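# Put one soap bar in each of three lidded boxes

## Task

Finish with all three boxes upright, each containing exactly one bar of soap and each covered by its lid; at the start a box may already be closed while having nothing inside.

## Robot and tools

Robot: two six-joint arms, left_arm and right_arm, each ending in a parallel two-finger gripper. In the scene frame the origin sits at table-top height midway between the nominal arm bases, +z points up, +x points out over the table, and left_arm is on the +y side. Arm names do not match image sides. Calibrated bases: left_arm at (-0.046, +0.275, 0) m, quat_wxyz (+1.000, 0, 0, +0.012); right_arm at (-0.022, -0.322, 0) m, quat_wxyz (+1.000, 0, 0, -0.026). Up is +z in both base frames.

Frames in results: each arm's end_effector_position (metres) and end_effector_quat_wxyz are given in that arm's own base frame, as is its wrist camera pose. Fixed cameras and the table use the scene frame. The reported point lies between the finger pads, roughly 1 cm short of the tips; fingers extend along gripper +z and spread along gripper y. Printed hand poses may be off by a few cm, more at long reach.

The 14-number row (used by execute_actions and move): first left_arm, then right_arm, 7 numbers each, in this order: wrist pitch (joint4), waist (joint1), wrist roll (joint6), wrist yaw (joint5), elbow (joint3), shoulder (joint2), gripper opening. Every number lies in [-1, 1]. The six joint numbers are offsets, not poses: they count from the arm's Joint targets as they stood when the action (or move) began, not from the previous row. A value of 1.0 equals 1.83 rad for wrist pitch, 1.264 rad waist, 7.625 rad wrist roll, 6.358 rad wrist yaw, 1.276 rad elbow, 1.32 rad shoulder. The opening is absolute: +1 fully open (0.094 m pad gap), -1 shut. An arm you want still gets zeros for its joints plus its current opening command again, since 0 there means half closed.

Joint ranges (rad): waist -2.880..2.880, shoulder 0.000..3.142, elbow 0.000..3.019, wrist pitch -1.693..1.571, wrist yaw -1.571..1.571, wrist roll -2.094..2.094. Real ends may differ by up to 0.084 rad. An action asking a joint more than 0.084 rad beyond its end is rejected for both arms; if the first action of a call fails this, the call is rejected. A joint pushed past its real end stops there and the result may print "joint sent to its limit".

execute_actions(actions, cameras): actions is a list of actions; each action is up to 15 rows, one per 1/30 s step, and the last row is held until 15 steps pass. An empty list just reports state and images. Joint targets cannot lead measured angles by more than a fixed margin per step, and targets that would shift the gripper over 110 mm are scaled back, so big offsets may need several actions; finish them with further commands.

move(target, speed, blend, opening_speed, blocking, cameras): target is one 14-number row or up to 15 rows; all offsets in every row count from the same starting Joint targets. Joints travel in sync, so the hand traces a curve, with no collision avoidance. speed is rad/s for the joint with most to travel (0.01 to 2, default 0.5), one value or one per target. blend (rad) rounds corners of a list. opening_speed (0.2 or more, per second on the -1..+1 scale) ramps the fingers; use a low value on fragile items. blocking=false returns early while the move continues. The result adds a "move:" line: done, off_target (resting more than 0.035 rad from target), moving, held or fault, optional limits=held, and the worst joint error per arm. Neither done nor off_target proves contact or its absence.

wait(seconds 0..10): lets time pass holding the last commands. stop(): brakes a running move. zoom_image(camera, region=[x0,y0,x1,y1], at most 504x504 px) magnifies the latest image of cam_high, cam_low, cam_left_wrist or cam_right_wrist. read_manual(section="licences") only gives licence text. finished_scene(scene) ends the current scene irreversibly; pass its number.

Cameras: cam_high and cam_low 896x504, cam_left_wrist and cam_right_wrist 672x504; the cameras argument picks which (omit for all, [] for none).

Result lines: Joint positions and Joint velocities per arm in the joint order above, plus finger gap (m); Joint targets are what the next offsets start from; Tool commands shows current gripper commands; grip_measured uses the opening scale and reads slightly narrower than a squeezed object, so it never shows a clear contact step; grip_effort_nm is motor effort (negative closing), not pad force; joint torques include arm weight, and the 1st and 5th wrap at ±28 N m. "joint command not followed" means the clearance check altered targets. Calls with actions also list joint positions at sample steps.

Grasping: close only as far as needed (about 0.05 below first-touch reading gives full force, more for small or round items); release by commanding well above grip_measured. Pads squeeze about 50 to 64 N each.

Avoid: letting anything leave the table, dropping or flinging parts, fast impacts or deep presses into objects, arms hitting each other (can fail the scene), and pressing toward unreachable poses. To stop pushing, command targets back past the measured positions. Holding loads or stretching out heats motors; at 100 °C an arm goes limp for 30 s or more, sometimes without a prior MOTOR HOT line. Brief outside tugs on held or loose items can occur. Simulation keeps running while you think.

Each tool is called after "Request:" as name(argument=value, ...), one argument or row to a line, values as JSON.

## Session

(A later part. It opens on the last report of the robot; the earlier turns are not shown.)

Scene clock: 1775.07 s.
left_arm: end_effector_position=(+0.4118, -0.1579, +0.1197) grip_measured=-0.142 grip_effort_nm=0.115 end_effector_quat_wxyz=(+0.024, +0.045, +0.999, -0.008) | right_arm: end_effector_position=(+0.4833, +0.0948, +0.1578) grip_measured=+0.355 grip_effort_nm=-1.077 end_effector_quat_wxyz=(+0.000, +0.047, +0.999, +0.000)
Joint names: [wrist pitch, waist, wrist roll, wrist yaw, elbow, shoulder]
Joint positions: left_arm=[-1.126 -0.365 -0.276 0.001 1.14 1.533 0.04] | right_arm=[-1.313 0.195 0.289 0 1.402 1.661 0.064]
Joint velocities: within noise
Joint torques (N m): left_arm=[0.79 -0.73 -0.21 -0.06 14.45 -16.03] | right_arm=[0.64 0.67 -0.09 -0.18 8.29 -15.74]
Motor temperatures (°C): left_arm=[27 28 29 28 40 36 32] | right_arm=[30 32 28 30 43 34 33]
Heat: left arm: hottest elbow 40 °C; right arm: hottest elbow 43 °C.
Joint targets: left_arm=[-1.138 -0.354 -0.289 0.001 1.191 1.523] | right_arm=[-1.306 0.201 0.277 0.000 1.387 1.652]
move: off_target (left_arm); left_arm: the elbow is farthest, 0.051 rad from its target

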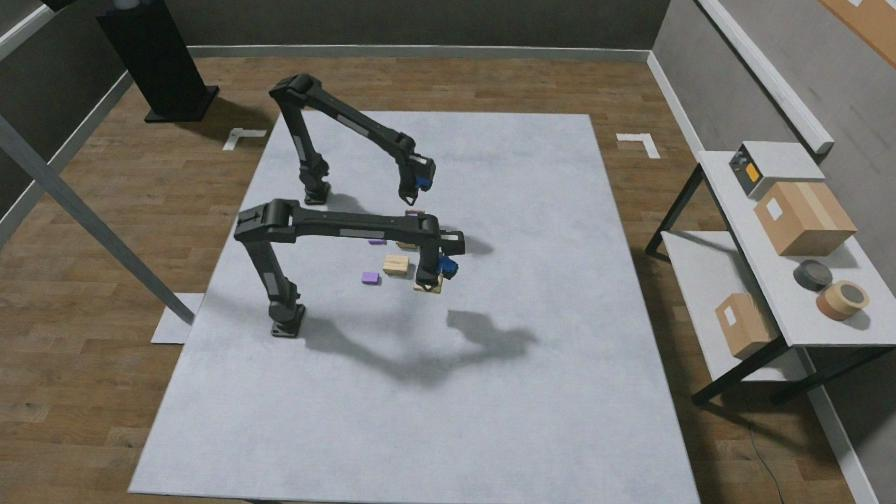

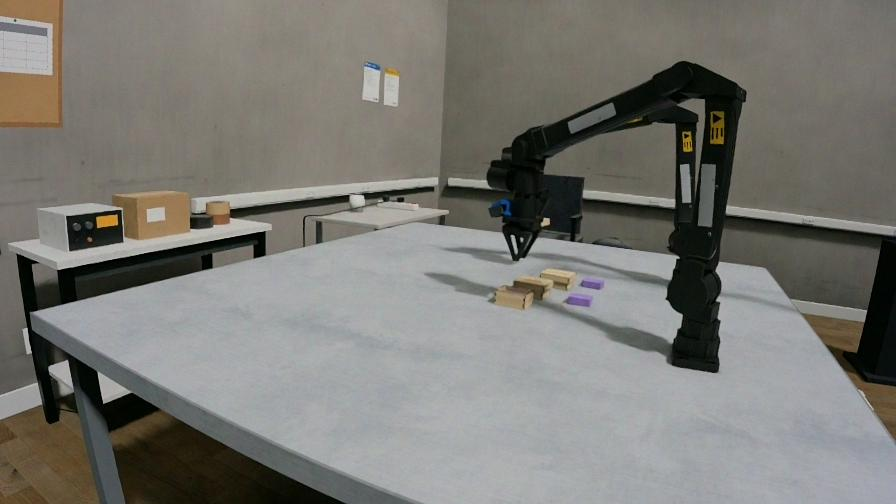

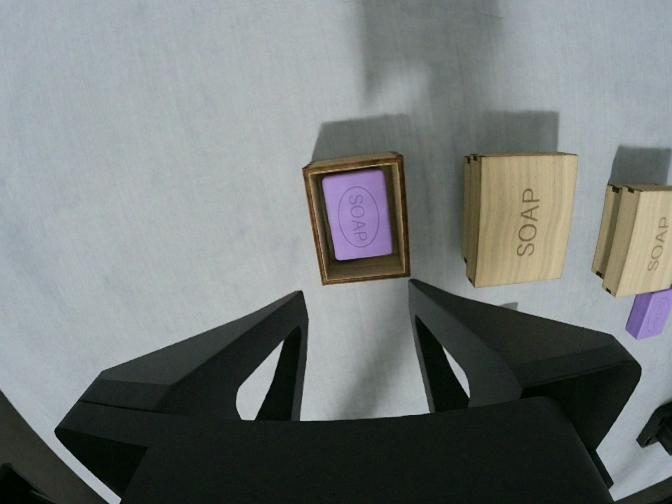

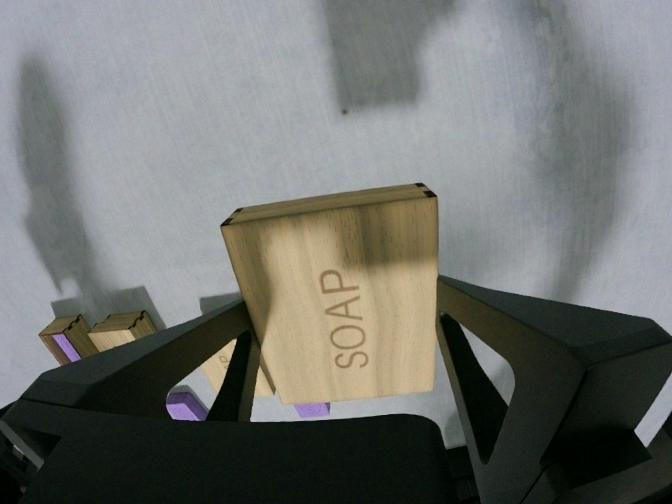

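Request:
move(
  target=[
    [-0.15,0.2,0.01,0,0.12,-0.05,-0.14,0,0,0,0,0,0,0.25],
    [-0.2126,0.755,0.038,0,0.197,-0.029,-0.14,0,0.55,0.09,0,0,0,0.25],
  ],
  blend=0.1,
  speed=0.9,
)

Scene clock: 1789.10 s.
left_arm: end_effector_position=(+0.3491, +0.2412, +0.2382) grip_measured=-0.142 grip_effort_nm=0.115 end_effector_quat_wxyz=(-0.011, -0.304, +0.952, -0.004) | right_arm: end_effector_position=(+0.3050, +0.3866, +0.1578) grip_measured=+0.355 grip_effort_nm=-1.072 end_effector_quat_wxyz=(-0.001, +0.024, +1.000, +0.000)
Joint names: [wrist pitch, waist, wrist roll, wrist yaw, elbow, shoulder]
Joint positions: left_arm=[-1.515 0.606 -0.013 0.001 1.386 1.465 0.04] | right_arm=[-1.313 0.903 0.952 -0.001 1.402 1.661 0.064]
Joint velocities: within noise
Joint torques (N m): left_arm=[0.59 -1.96 0.09 -0.03 15.57 -13.1] | right_arm=[0.62 -0.5 0.09 -0.06 8.25 -15.68]
Motor temperatures (°C): left_arm=[27 28 29 28 44 37 32] | right_arm=[30 32 28 30 43 34 33]
Heat: left arm: hottest elbow 44 °C; right arm: hottest elbow 43 °C.
Joint targets: left_arm=[-1.527 0.601 0.001 0.001 1.442 1.484] | right_arm=[-1.306 0.897 0.964 0.000 1.387 1.652]
move: off_target (left_arm); left_arm: the elbow is farthest, 0.056 rad from its target

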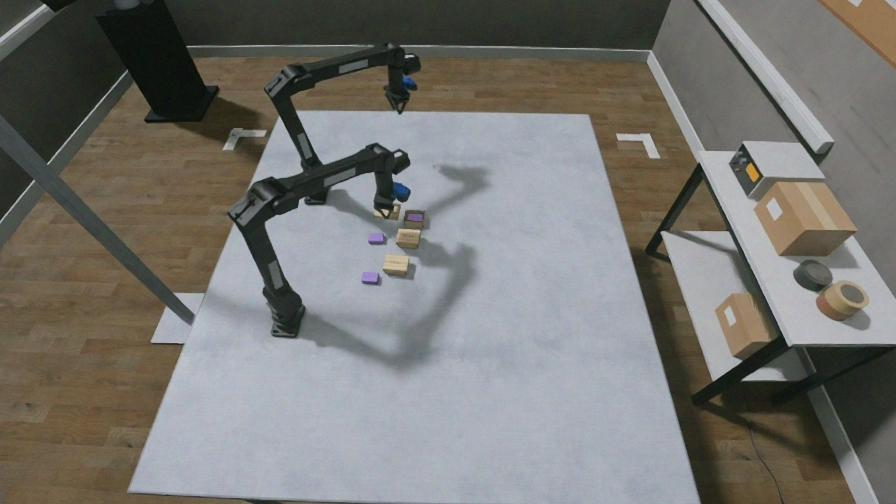

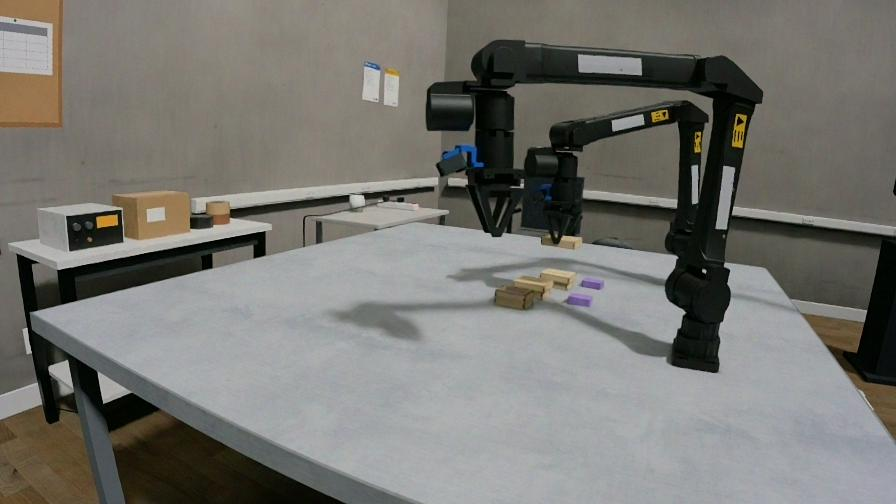

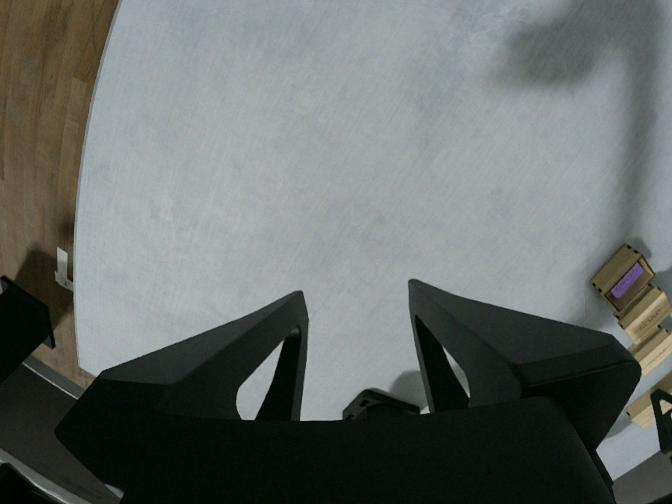

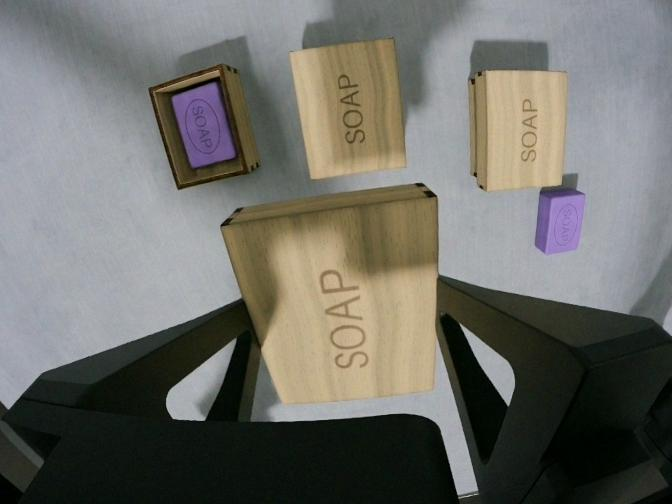

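Request:
zoom_image(
  camera="cam_right_wrist",
  region=[130, 40, 290, 200],
)

Scaled by 3.150 from the camera's 672x504 image, which has a finer 960x720 frame.

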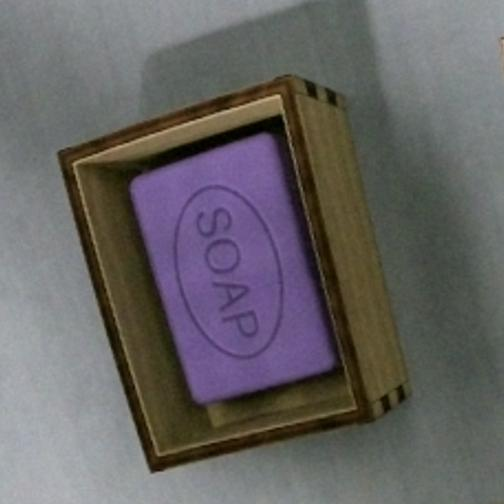

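Request:
move(
  target=[
    [0,0,0,0,0,0,-0.14,0,0,0,0,0.31,0.127,0.25],
    [0,0,0,0,0,0,-0.14,0.032,-0.0166,-0.0026,0,0.232,0.286,0.25],
  ],
  blend=0.08,
  cameras=["cam_right_wrist","cam_low"],
)

Request:
zoom_image(
  camera="cam_right_wrist",
  region=[200, 100, 460, 230],
)

Scene clock: 1858.10 s.
left_arm: end_effector_position=(+0.3491, +0.2412, +0.2382) grip_measured=-0.142 grip_effort_nm=0.120 end_effector_quat_wxyz=(-0.011, -0.304, +0.953, -0.004) | right_arm: end_effector_position=(+0.3838, +0.4654, +0.0660) grip_measured=+0.355 grip_effort_nm=-1.077 end_effector_quat_wxyz=(-0.009, +0.035, +0.999, -0.010)
Joint names: [wrist pitch, waist, wrist roll, wrist yaw, elbow, shoulder]
Joint positions: left_arm=[-1.515 0.606 -0.012 0.001 1.386 1.465 0.04] | right_arm=[-1.255 0.881 0.952 -0.001 1.686 2.029 0.064]
Joint velocities: within noise
Joint torques (N m): left_arm=[0.58 -1.96 0.09 -0.03 15.54 -13.16] | right_arm=[0.61 -0.44 -0.06 -0.07 8.95 -19.43]
Motor temperatures (°C): left_arm=[27 28 29 28 60 35 31] | right_arm=[30 32 28 30 44 34 33]
Heat: left arm: hottest elbow 60 °C; right arm: hottest elbow 44 °C.
Joint targets: left_arm=[-1.527 0.601 0.001 0.001 1.442 1.484] | right_arm=[-1.247 0.876 0.944 0.000 1.683 2.030]
move: off_target (left_arm); left_arm: the elbow is farthest, 0.056 rad from its target
Images, in order (width x height): cam_low 896x504, cam_right_wrist 672x504.

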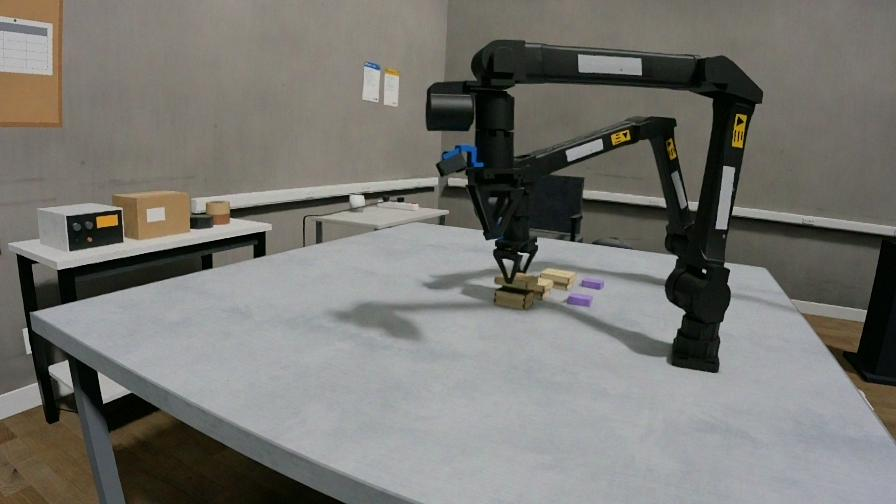

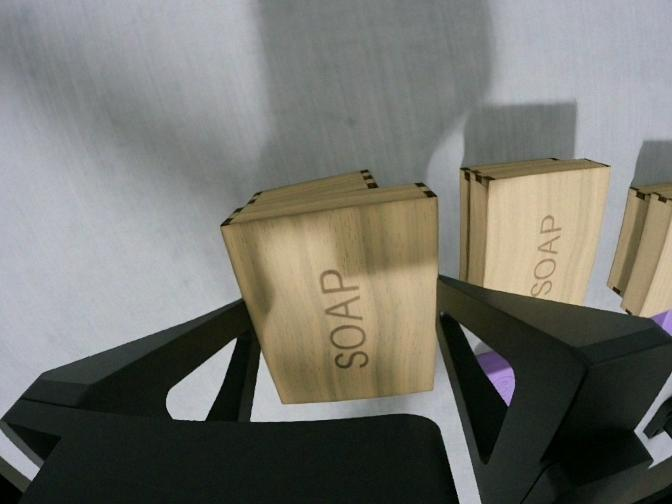

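Scaled by 1.938 from the camera's 672x504 image, which has a finer 960x720 frame.

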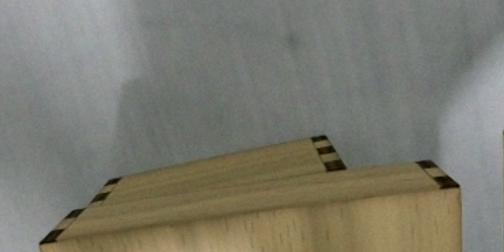

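Request:
move(
  target=[
    [0,0,0,0,0,0,-0.14,0,0.015,-0.0062,0,0.084,-0.06,0.25],
    [0,0,0,0,0,0,-0.14,0,0.015,-0.0062,0,0.0157,0.0127,0.25],
  ],
  cameras=["cam_right_wrist"],
)

Request:
zoom_image(
  camera="cam_right_wrist",
  region=[200, 130, 460, 260],
)

Scene clock: 1895.60 s.
left_arm: end_effector_position=(+0.3491, +0.2412, +0.2382) grip_measured=-0.142 grip_effort_nm=0.120 end_effector_quat_wxyz=(-0.011, -0.304, +0.953, -0.004) | right_arm: end_effector_position=(+0.3880, +0.4767, +0.0773) grip_measured=+0.355 grip_effort_nm=-1.067 end_effector_quat_wxyz=(+0.001, +0.010, +1.000, +0.003)
Joint names: [wrist pitch, waist, wrist roll, wrist yaw, elbow, shoulder]
Joint positions: left_arm=[-1.515 0.606 -0.012 0.001 1.386 1.465 0.04] | right_arm=[-1.253 0.888 0.908 -0.001 1.715 2.027 0.064]
Joint velocities: within noise
Joint torques (N m): left_arm=[0.57 -1.96 0.1 -0.03 15.56 -13.16] | right_arm=[0.59 0.73 -0.1 -0.07 8.35 -18.84]
Motor temperatures (°C): left_arm=[27 28 29 28 63 34 30] | right_arm=[30 32 28 30 45 37 33]
Heat: left arm: hottest elbow 63 °C; right arm: hottest elbow 45 °C.
Joint targets: left_arm=[-1.527 0.601 0.001 0.001 1.442 1.484] | right_arm=[-1.247 0.895 0.897 0.000 1.704 2.046]
move: off_target (left_arm); left_arm: the elbow is farthest, 0.056 rad from its target
Images, in order (width x height): cam_right_wrist 672x504.

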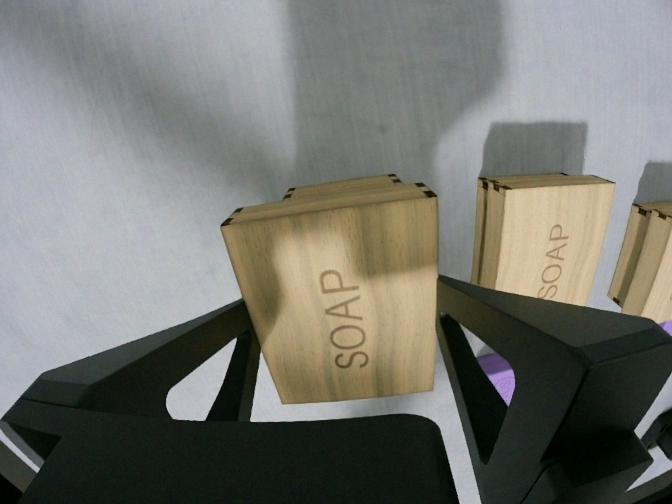

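Scaled by 1.938 from the camera's 672x504 image, which has a finer 960x720 frame.

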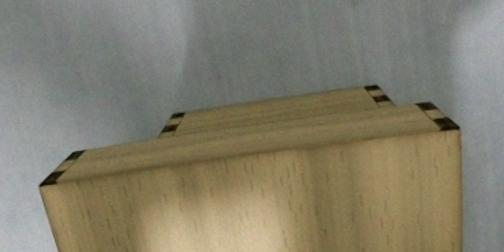

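Request:
move(
  target=[0,0,0,0,0,0,-0.14,0.028,0,0,0,-0.032,0.009,0.25],
  speed=0.15,
  cameras=["cam_right_wrist","cam_low"],
)

Request:
zoom_image(
  camera="cam_right_wrist",
  region=[200, 130, 460, 260],
)

Request:
zoom_image(
  camera="cam_low",
  region=[485, 260, 555, 310],
)

Scene clock: 1928.63 s.
left_arm: end_effector_position=(+0.3491, +0.2412, +0.2382) grip_measured=-0.142 grip_effort_nm=0.120 end_effector_quat_wxyz=(-0.011, -0.304, +0.953, -0.004) | right_arm: end_effector_position=(+0.3864, +0.4747, +0.0627) grip_measured=+0.355 grip_effort_nm=-1.072 end_effector_quat_wxyz=(+0.004, +0.010, +1.000, +0.006)
Joint names: [wrist pitch, waist, wrist roll, wrist yaw, elbow, shoulder]
Joint positions: left_arm=[-1.515 0.606 -0.012 0.001 1.386 1.465 0.04] | right_arm=[-1.205 0.888 0.908 -0.001 1.677 2.029 0.064]
Joint velocities: within noise
Joint torques (N m): left_arm=[0.57 -1.96 0.1 -0.04 15.56 -13.16] | right_arm=[0.64 0.67 -0.09 -0.07 8.02 -17.73]
Motor temperatures (°C): left_arm=[27 28 29 28 65 34 30] | right_arm=[30 32 28 30 44 40 33]
Heat: left arm: hottest elbow 65 °C; right arm: hottest elbow 44 °C.
Joint targets: left_arm=[-1.527 0.601 0.001 0.001 1.442 1.484] | right_arm=[-1.196 0.895 0.897 0.000 1.662 2.058]
move: off_target (left_arm); left_arm: the elbow is farthest, 0.056 rad from its target
Images, in order (width x height): cam_low 896x504, cam_right_wrist 672x504.

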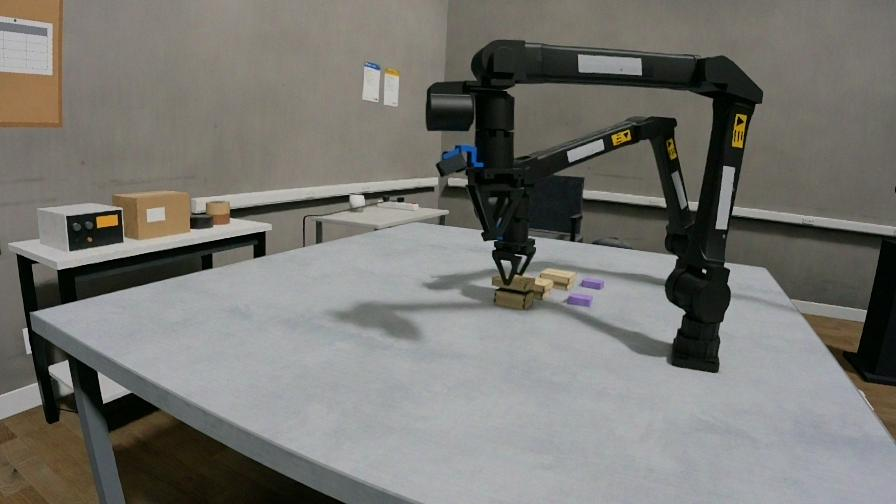

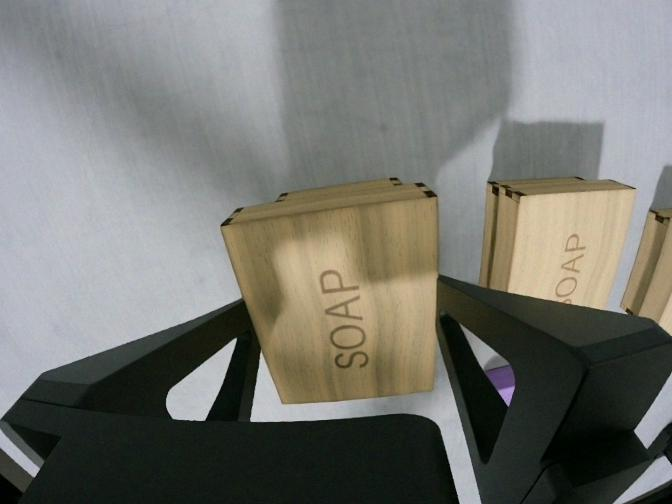

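Scaled by 1.938 from the camera's 672x504 image, which has a finer 960x720 frame.

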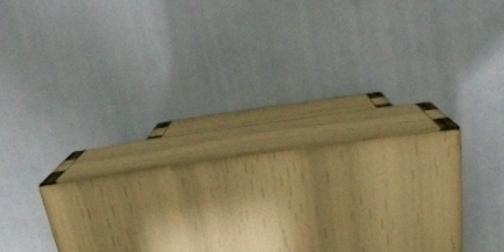

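Scaled by 7.200 from the camera's 896x504 image, which has a finer 1280x720 frame.

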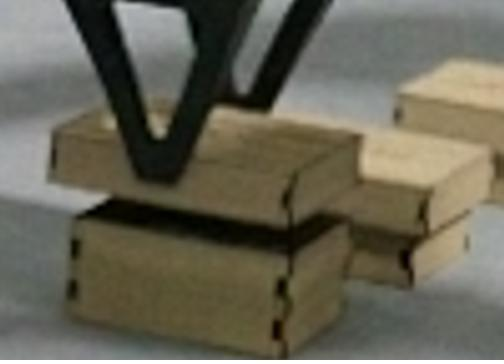

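Request:
move(
  target=[0,0,0,0,0,0,-0.14,0,0.004,0,0,-0.0056,0.009,0.25],
  speed=0.1,
  cameras=["cam_right_wrist","cam_low"],
)

Request:
zoom_image(
  camera="cam_right_wrist",
  region=[200, 130, 460, 260],
)

Request:
zoom_image(
  camera="cam_low",
  region=[485, 260, 555, 310],
)

Scene clock: 1949.87 s.
left_arm: end_effector_position=(+0.3491, +0.2412, +0.2382) grip_measured=-0.142 grip_effort_nm=0.120 end_effector_quat_wxyz=(-0.011, -0.304, +0.953, -0.004) | right_arm: end_effector_position=(+0.3820, +0.4734, +0.0524) grip_measured=+0.355 grip_effort_nm=-1.077 end_effector_quat_wxyz=(-0.003, +0.008, +1.000, -0.002)
Joint names: [wrist pitch, waist, wrist roll, wrist yaw, elbow, shoulder]
Joint positions: left_arm=[-1.515 0.606 -0.012 0.001 1.386 1.465 0.04] | right_arm=[-1.205 0.892 0.908 -0.001 1.669 2.042 0.064]
Joint velocities: within noise
Joint torques (N m): left_arm=[0.57 -1.96 0.09 -0.03 15.56 -13.1] | right_arm=[0.7 0.73 -0.09 -0.07 7.94 -17.73]
Motor temperatures (°C): left_arm=[27 28 29 28 66 34 30] | right_arm=[30 32 28 30 44 39 33]
Heat: left arm: hottest elbow 66 °C; right arm: hottest elbow 44 °C.
Joint targets: left_arm=[-1.527 0.601 0.001 0.001 1.442 1.484] | right_arm=[-1.196 0.900 0.897 -0.001 1.655 2.070]
move: off_target (left_arm); left_arm: the elbow is farthest, 0.056 rad from its target
Images, in order (width x height): cam_low 896x504, cam_right_wrist 672x504.

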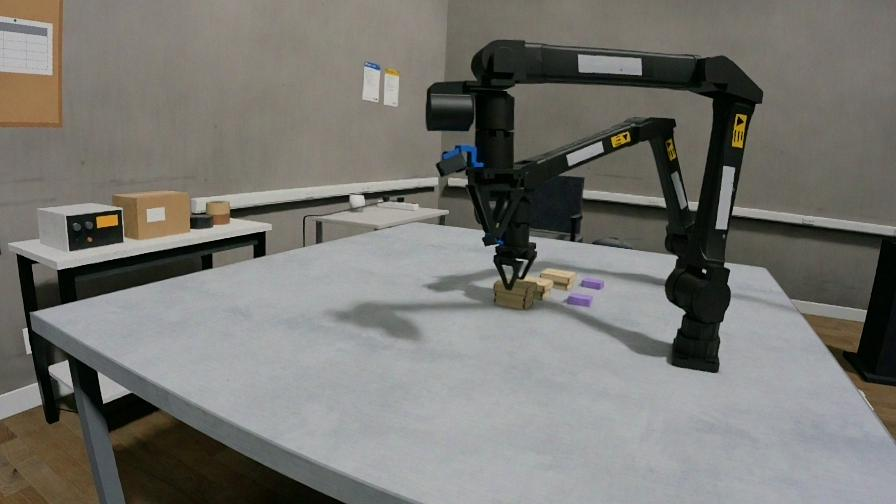

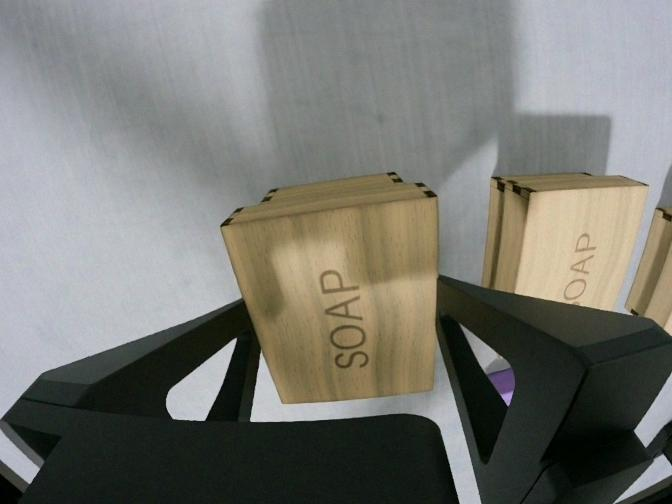

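Scaled by 1.938 from the camera's 672x504 image, which has a finer 960x720 frame.

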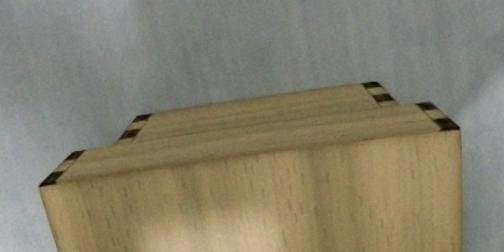

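Scaled by 7.200 from the camera's 896x504 image, which has a finer 1280x720 frame.

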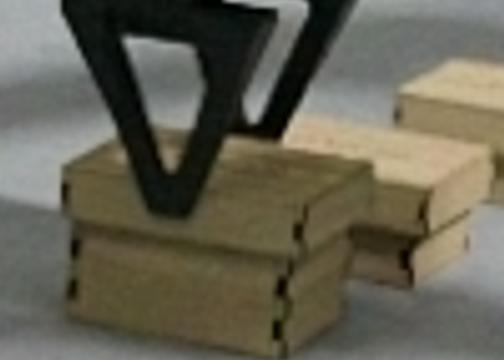

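Request:
move(
  target=[0,0,0,0,0,0,-0.14,0.006,0,0,0,0,0,0.25],
  speed=0.1,
  cameras=["cam_right_wrist","cam_low"],
)

Request:
zoom_image(
  camera="cam_right_wrist",
  region=[200, 130, 460, 260],
)

Request:
zoom_image(
  camera="cam_low",
  region=[485, 260, 555, 310],
)

Scene clock: 1966.00 s.
left_arm: end_effector_position=(+0.3491, +0.2412, +0.2382) grip_measured=-0.142 grip_effort_nm=0.120 end_effector_quat_wxyz=(-0.011, -0.304, +0.953, -0.004) | right_arm: end_effector_position=(+0.3837, +0.4754, +0.0523) grip_measured=+0.355 grip_effort_nm=-1.077 end_effector_quat_wxyz=(+0.001, +0.008, +1.000, +0.002)
Joint names: [wrist pitch, waist, wrist roll, wrist yaw, elbow, shoulder]
Joint positions: left_arm=[-1.515 0.606 -0.012 0.001 1.386 1.465 0.04] | right_arm=[-1.194 0.892 0.908 -0.001 1.669 2.042 0.064]
Joint velocities: within noise
Joint torques (N m): left_arm=[0.58 -1.96 0.09 -0.04 15.56 -13.1] | right_arm=[0.68 0.79 -0.1 -0.07 7.98 -17.9]
Motor temperatures (°C): left_arm=[27 28 29 28 66 34 30] | right_arm=[30 32 28 30 44 39 33]
Heat: left arm: hottest elbow 66 °C; right arm: hottest elbow 44 °C.
Joint targets: left_arm=[-1.527 0.601 0.001 0.001 1.442 1.484] | right_arm=[-1.185 0.900 0.897 -0.001 1.655 2.070]
move: off_target (left_arm); left_arm: the elbow is farthest, 0.056 rad from its target
Images, in order (width x height): cam_low 896x504, cam_right_wrist 672x504.

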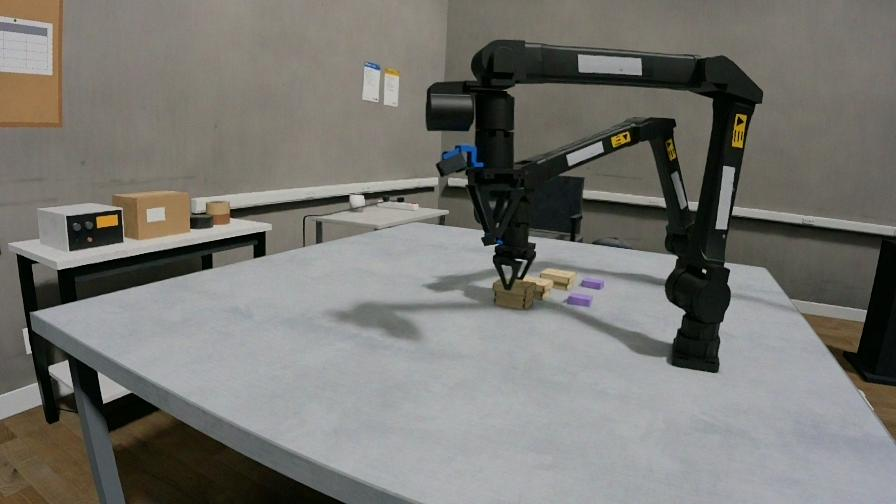

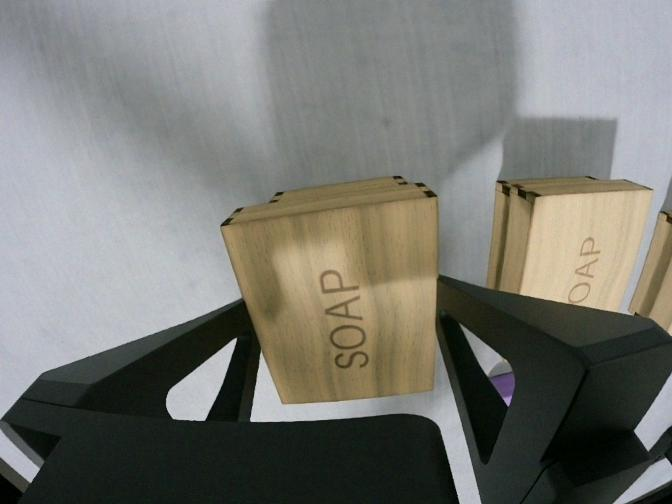

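Scaled by 1.938 from the camera's 672x504 image, which has a finer 960x720 frame.

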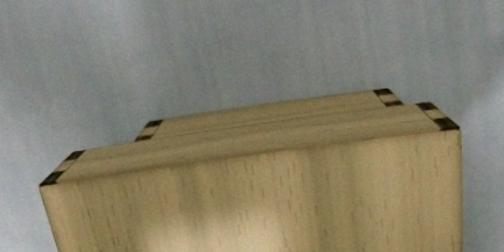

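Scaled by 7.200 from the camera's 896x504 image, which has a finer 1280x720 frame.

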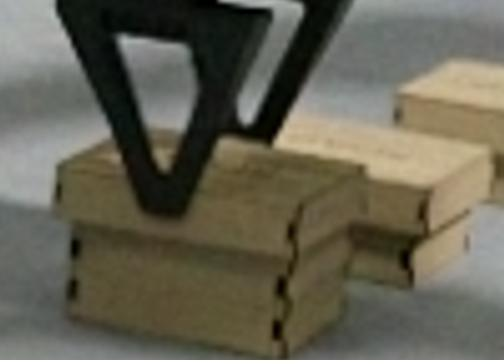

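Request:
move(
  target=[0,0,0,0,0,0,-0.14,0,0,0,0,-0.003,0.018,0.25],
  speed=0.1,
  cameras=["cam_right_wrist","cam_low"],
)

Request:
zoom_image(
  camera="cam_low",
  region=[485, 260, 555, 310],
)

Scene clock: 1976.57 s.
left_arm: end_effector_position=(+0.3491, +0.2412, +0.2382) grip_measured=-0.142 grip_effort_nm=0.110 end_effector_quat_wxyz=(-0.011, -0.304, +0.953, -0.004) | right_arm: end_effector_position=(+0.3835, +0.4754, +0.0510) grip_measured=+0.355 grip_effort_nm=-1.072 end_effector_quat_wxyz=(+0.000, +0.008, +1.000, +0.001)
Joint names: [wrist pitch, waist, wrist roll, wrist yaw, elbow, shoulder]
Joint positions: left_arm=[-1.515 0.606 -0.012 0.001 1.386 1.465 0.04] | right_arm=[-1.194 0.893 0.908 -0.001 1.669 2.044 0.064]
Joint velocities: within noise
Joint torques (N m): left_arm=[0.58 -1.9 0.1 -0.03 15.56 -13.22] | right_arm=[0.66 0.73 -0.09 -0.09 7.65 -16.32]
Motor temperatures (°C): left_arm=[27 28 29 28 67 34 30] | right_arm=[30 32 28 30 44 39 33]
Heat: left arm: hottest elbow 67 °C; right arm: hottest elbow 44 °C.
Joint targets: left_arm=[-1.527 0.601 0.001 0.001 1.442 1.484] | right_arm=[-1.185 0.900 0.897 0.000 1.652 2.094]
move: off_target (left_arm, right_arm); left_arm: the elbow is farthest, 0.056 rad from its target; right_arm: the shoulder is farthest, 0.050 rad from its target
Images, in order (width x height): cam_low 896x504, cam_right_wrist 672x504.

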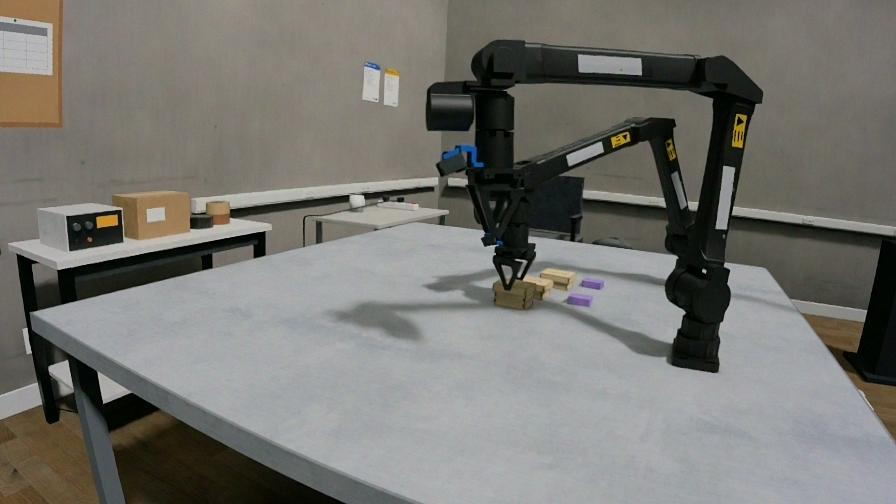

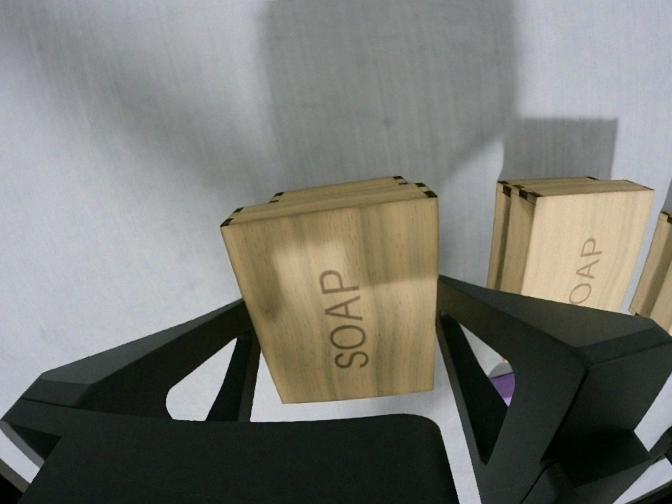

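Scaled by 7.200 from the camera's 896x504 image, which has a finer 1280x720 frame.

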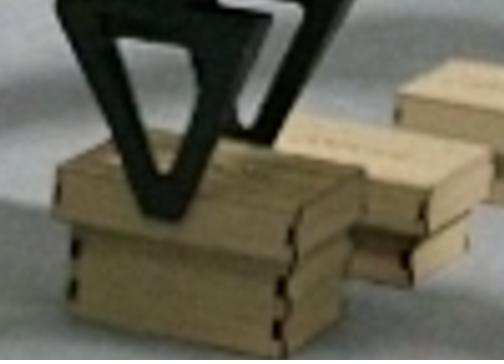

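Request:
move(
  target=[0,0,0,0,0,0,-0.14,-0.013,0,0,0,0,-0.002,0.25],
  speed=0.06,
  cameras=["cam_right_wrist","cam_low"],
)

Request:
zoom_image(
  camera="cam_low",
  region=[485, 260, 555, 310],
)

Request:
zoom_image(
  camera="cam_right_wrist",
  region=[200, 130, 460, 260],
)

Scene clock: 1987.67 s.
left_arm: end_effector_position=(+0.3491, +0.2412, +0.2382) grip_measured=-0.142 grip_effort_nm=0.120 end_effector_quat_wxyz=(-0.011, -0.304, +0.953, -0.004) | right_arm: end_effector_position=(+0.3831, +0.4748, +0.0508) grip_measured=+0.355 grip_effort_nm=-1.072 end_effector_quat_wxyz=(+0.000, +0.008, +1.000, +0.000)
Joint names: [wrist pitch, waist, wrist roll, wrist yaw, elbow, shoulder]
Joint positions: left_arm=[-1.515 0.606 -0.012 0.001 1.386 1.465 0.04] | right_arm=[-1.197 0.893 0.908 0 1.669 2.044 0.064]
Joint velocities: within noise
Joint torques (N m): left_arm=[0.58 -1.96 0.09 -0.04 15.56 -13.1] | right_arm=[-0.14 0.73 -0.09 -0.14 7.64 -16.44]
Motor temperatures (°C): left_arm=[27 28 29 28 67 34 30] | right_arm=[30 32 28 30 44 38 33]
Heat: left arm: hottest elbow 67 °C; right arm: hottest elbow 44 °C.
Joint targets: left_arm=[-1.527 0.601 0.001 0.001 1.442 1.484] | right_arm=[-1.209 0.900 0.897 0.000 1.652 2.091]
move: off_target (left_arm, right_arm); left_arm: the elbow is farthest, 0.056 rad from its target; right_arm: the shoulder is farthest, 0.047 rad from its target
Images, in order (width x height): cam_low 896x504, cam_right_wrist 672x504.

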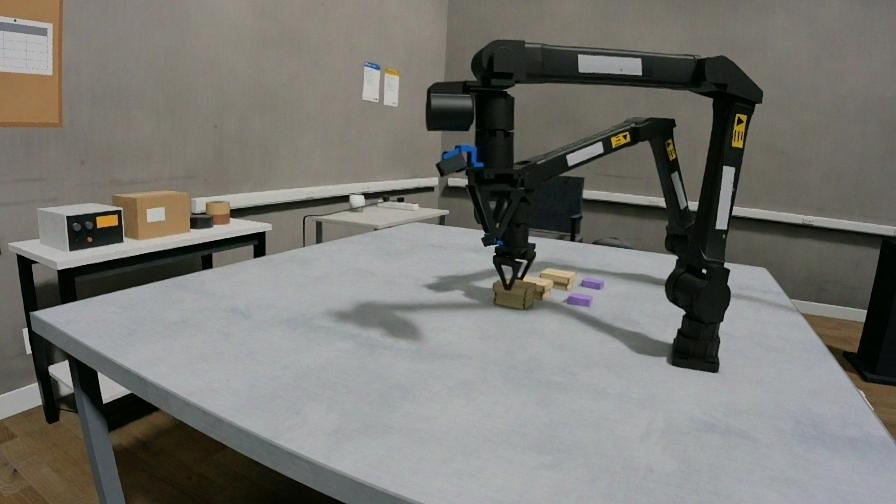

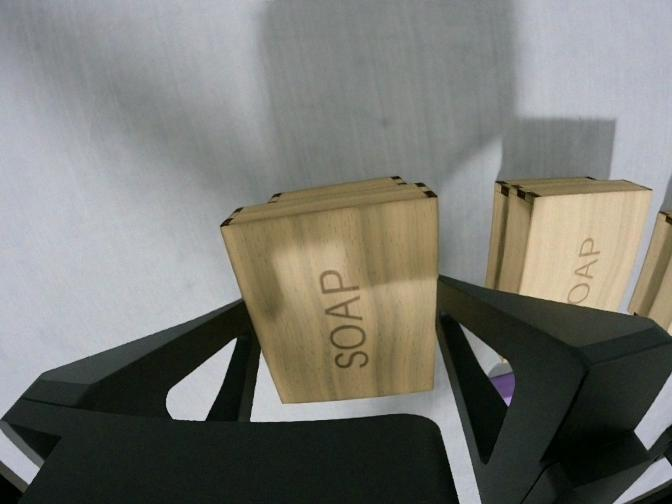

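Scaled by 7.200 from the camera's 896x504 image, which has a finer 1280x720 frame.

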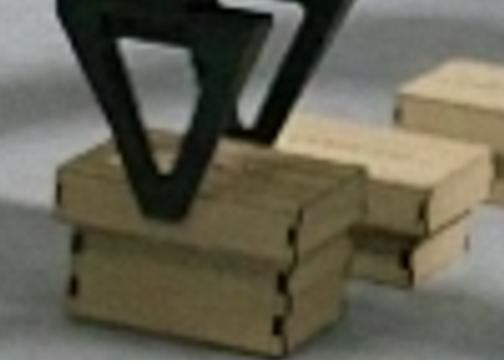

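Scaled by 1.938 from the camera's 672x504 image, which has a finer 960x720 frame.

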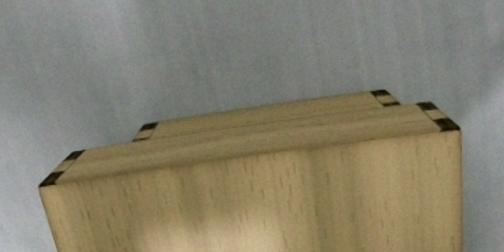

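Request:
move(
  target=[
    [0,0,0,0,0,0,-0.14,0,0.004,0,0,0,-0.008,0.25],
    [0,0,0,0,0,0,-0.14,0,0.004,0,0,0,0.015,0.25],
  ],
  speed=0.08,
  cameras=["cam_right_wrist","cam_low"],
)

Request:
zoom_image(
  camera="cam_low",
  region=[485, 260, 555, 310],
)

Request:
zoom_image(
  camera="cam_right_wrist",
  region=[200, 130, 460, 260],
)

Scene clock: 1996.33 s.
left_arm: end_effector_position=(+0.3491, +0.2412, +0.2382) grip_measured=-0.142 grip_effort_nm=0.115 end_effector_quat_wxyz=(-0.011, -0.304, +0.953, -0.004) | right_arm: end_effector_position=(+0.3821, +0.4747, +0.0501) grip_measured=+0.355 grip_effort_nm=-1.077 end_effector_quat_wxyz=(-0.001, +0.006, +1.000, -0.003)
Joint names: [wrist pitch, waist, wrist roll, wrist yaw, elbow, shoulder]
Joint positions: left_arm=[-1.515 0.606 -0.012 0.001 1.386 1.465 0.04] | right_arm=[-1.199 0.894 0.907 0.002 1.669 2.045 0.064]
Joint velocities: within noise
Joint torques (N m): left_arm=[0.57 -1.96 0.1 -0.04 15.54 -13.1] | right_arm=[0.02 1.03 -0.09 -0.25 7.65 -15.09]
Motor temperatures (°C): left_arm=[27 28 29 28 67 34 30] | right_arm=[30 32 28 30 44 37 33]
Heat: left arm: hottest elbow 67 °C; right arm: hottest elbow 44 °C.
Joint targets: left_arm=[-1.527 0.601 0.001 0.001 1.442 1.484] | right_arm=[-1.209 0.905 0.897 0.000 1.652 2.111]
move: off_target (left_arm, right_arm); left_arm: the elbow is farthest, 0.056 rad from its target; right_arm: the shoulder is farthest, 0.065 rad from its target
Images, in order (width x height): cam_low 896x504, cam_right_wrist 672x504.

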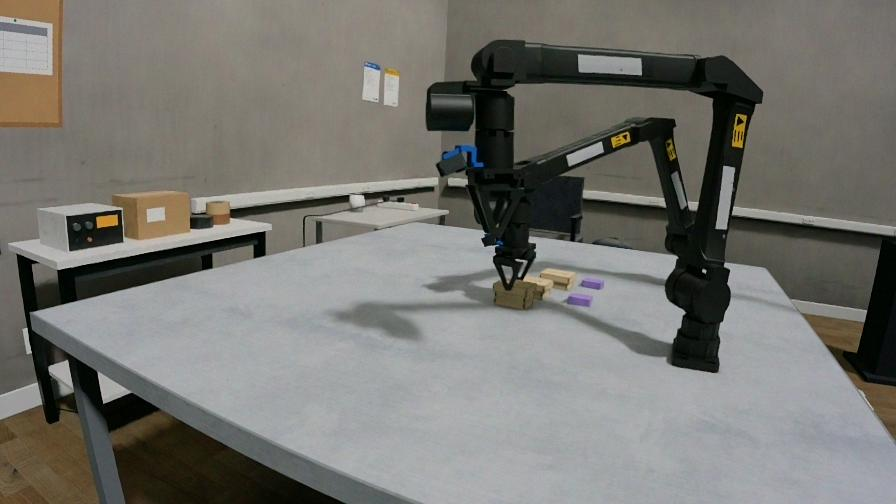

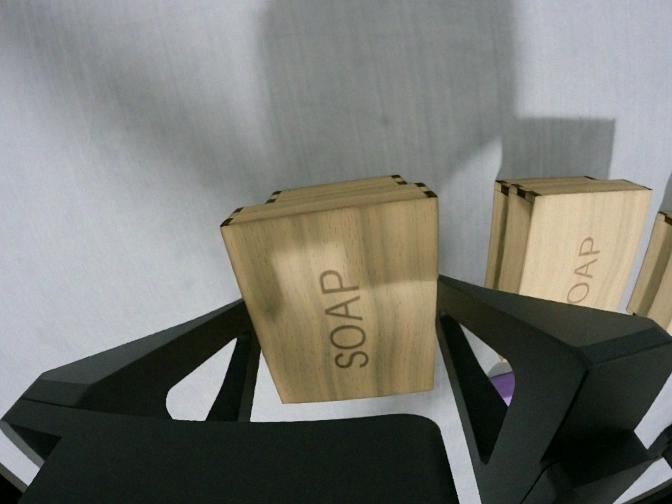

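Scaled by 7.200 from the camera's 896x504 image, which has a finer 1280x720 frame.

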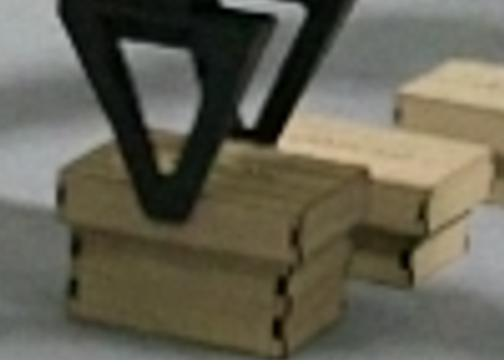

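Scaled by 1.938 from the camera's 672x504 image, which has a finer 960x720 frame.

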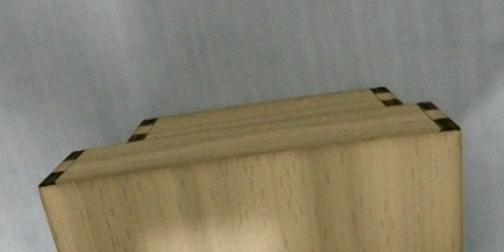

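Request:
move(
  target=[
    [0,0,0,0,0,0,-0.14,0.013,0.003,0,0,0,-0.022,0.25],
    [0,0,0,0,0,0,-0.14,0.0135,0.003,0,0,0,0.008,0.25],
  ],
  speed=0.08,
  cameras=["cam_right_wrist","cam_low"],
)

Request:
zoom_image(
  camera="cam_low",
  region=[485, 260, 555, 310],
)

Request:
zoom_image(
  camera="cam_right_wrist",
  region=[200, 130, 460, 260],
)

Scene clock: 2010.97 s.
left_arm: end_effector_position=(+0.3491, +0.2412, +0.2382) grip_measured=-0.142 grip_effort_nm=0.115 end_effector_quat_wxyz=(-0.011, -0.304, +0.953, -0.004) | right_arm: end_effector_position=(+0.3821, +0.4751, +0.0499) grip_measured=+0.355 grip_effort_nm=-1.082 end_effector_quat_wxyz=(+0.001, +0.006, +1.000, -0.003)
Joint names: [wrist pitch, waist, wrist roll, wrist yaw, elbow, shoulder]
Joint positions: left_arm=[-1.515 0.606 -0.012 0.001 1.386 1.465 0.04] | right_arm=[-1.198 0.896 0.907 0.005 1.669 2.046 0.064]
Joint velocities: within noise
Joint torques (N m): left_arm=[0.58 -1.96 0.09 -0.03 15.57 -13.16] | right_arm=[0.87 1.26 -0.1 -0.37 7.64 -14.27]
Motor temperatures (°C): left_arm=[27 28 29 28 68 34 30] | right_arm=[30 32 28 30 44 37 33]
Heat: left arm: hottest elbow 68 °C; right arm: hottest elbow 44 °C.
Joint targets: left_arm=[-1.527 0.601 0.001 0.001 1.442 1.484] | right_arm=[-1.184 0.909 0.897 0.000 1.652 2.122]
move: off_target (left_arm, right_arm); left_arm: the elbow is farthest, 0.056 rad from its target; right_arm: the shoulder is farthest, 0.076 rad from its target
Images, in order (width x height): cam_low 896x504, cam_right_wrist 672x504.

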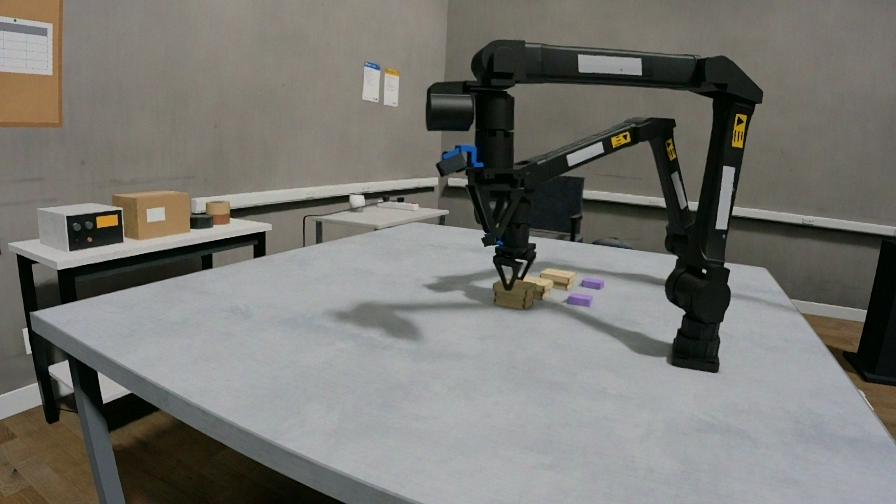

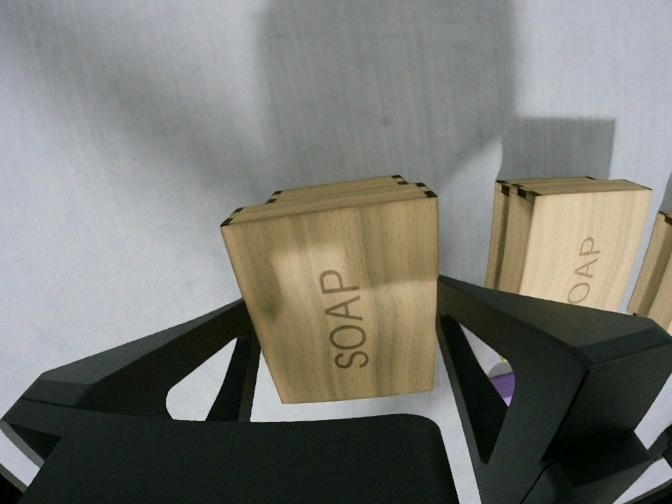

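Scaled by 7.200 from the camera's 896x504 image, which has a finer 1280x720 frame.

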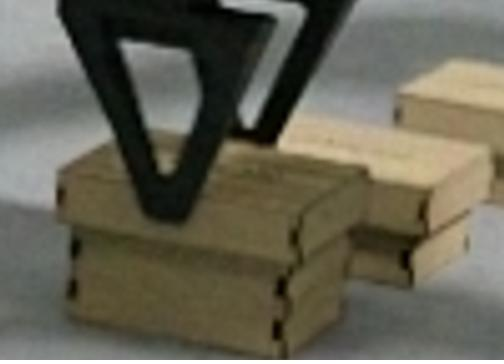

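Scaled by 1.938 from the camera's 672x504 image, which has a finer 960x720 frame.

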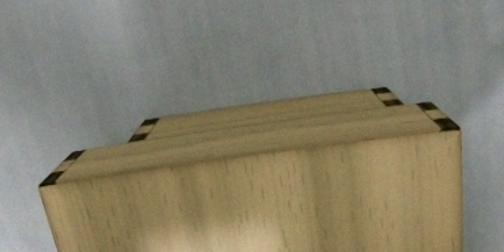

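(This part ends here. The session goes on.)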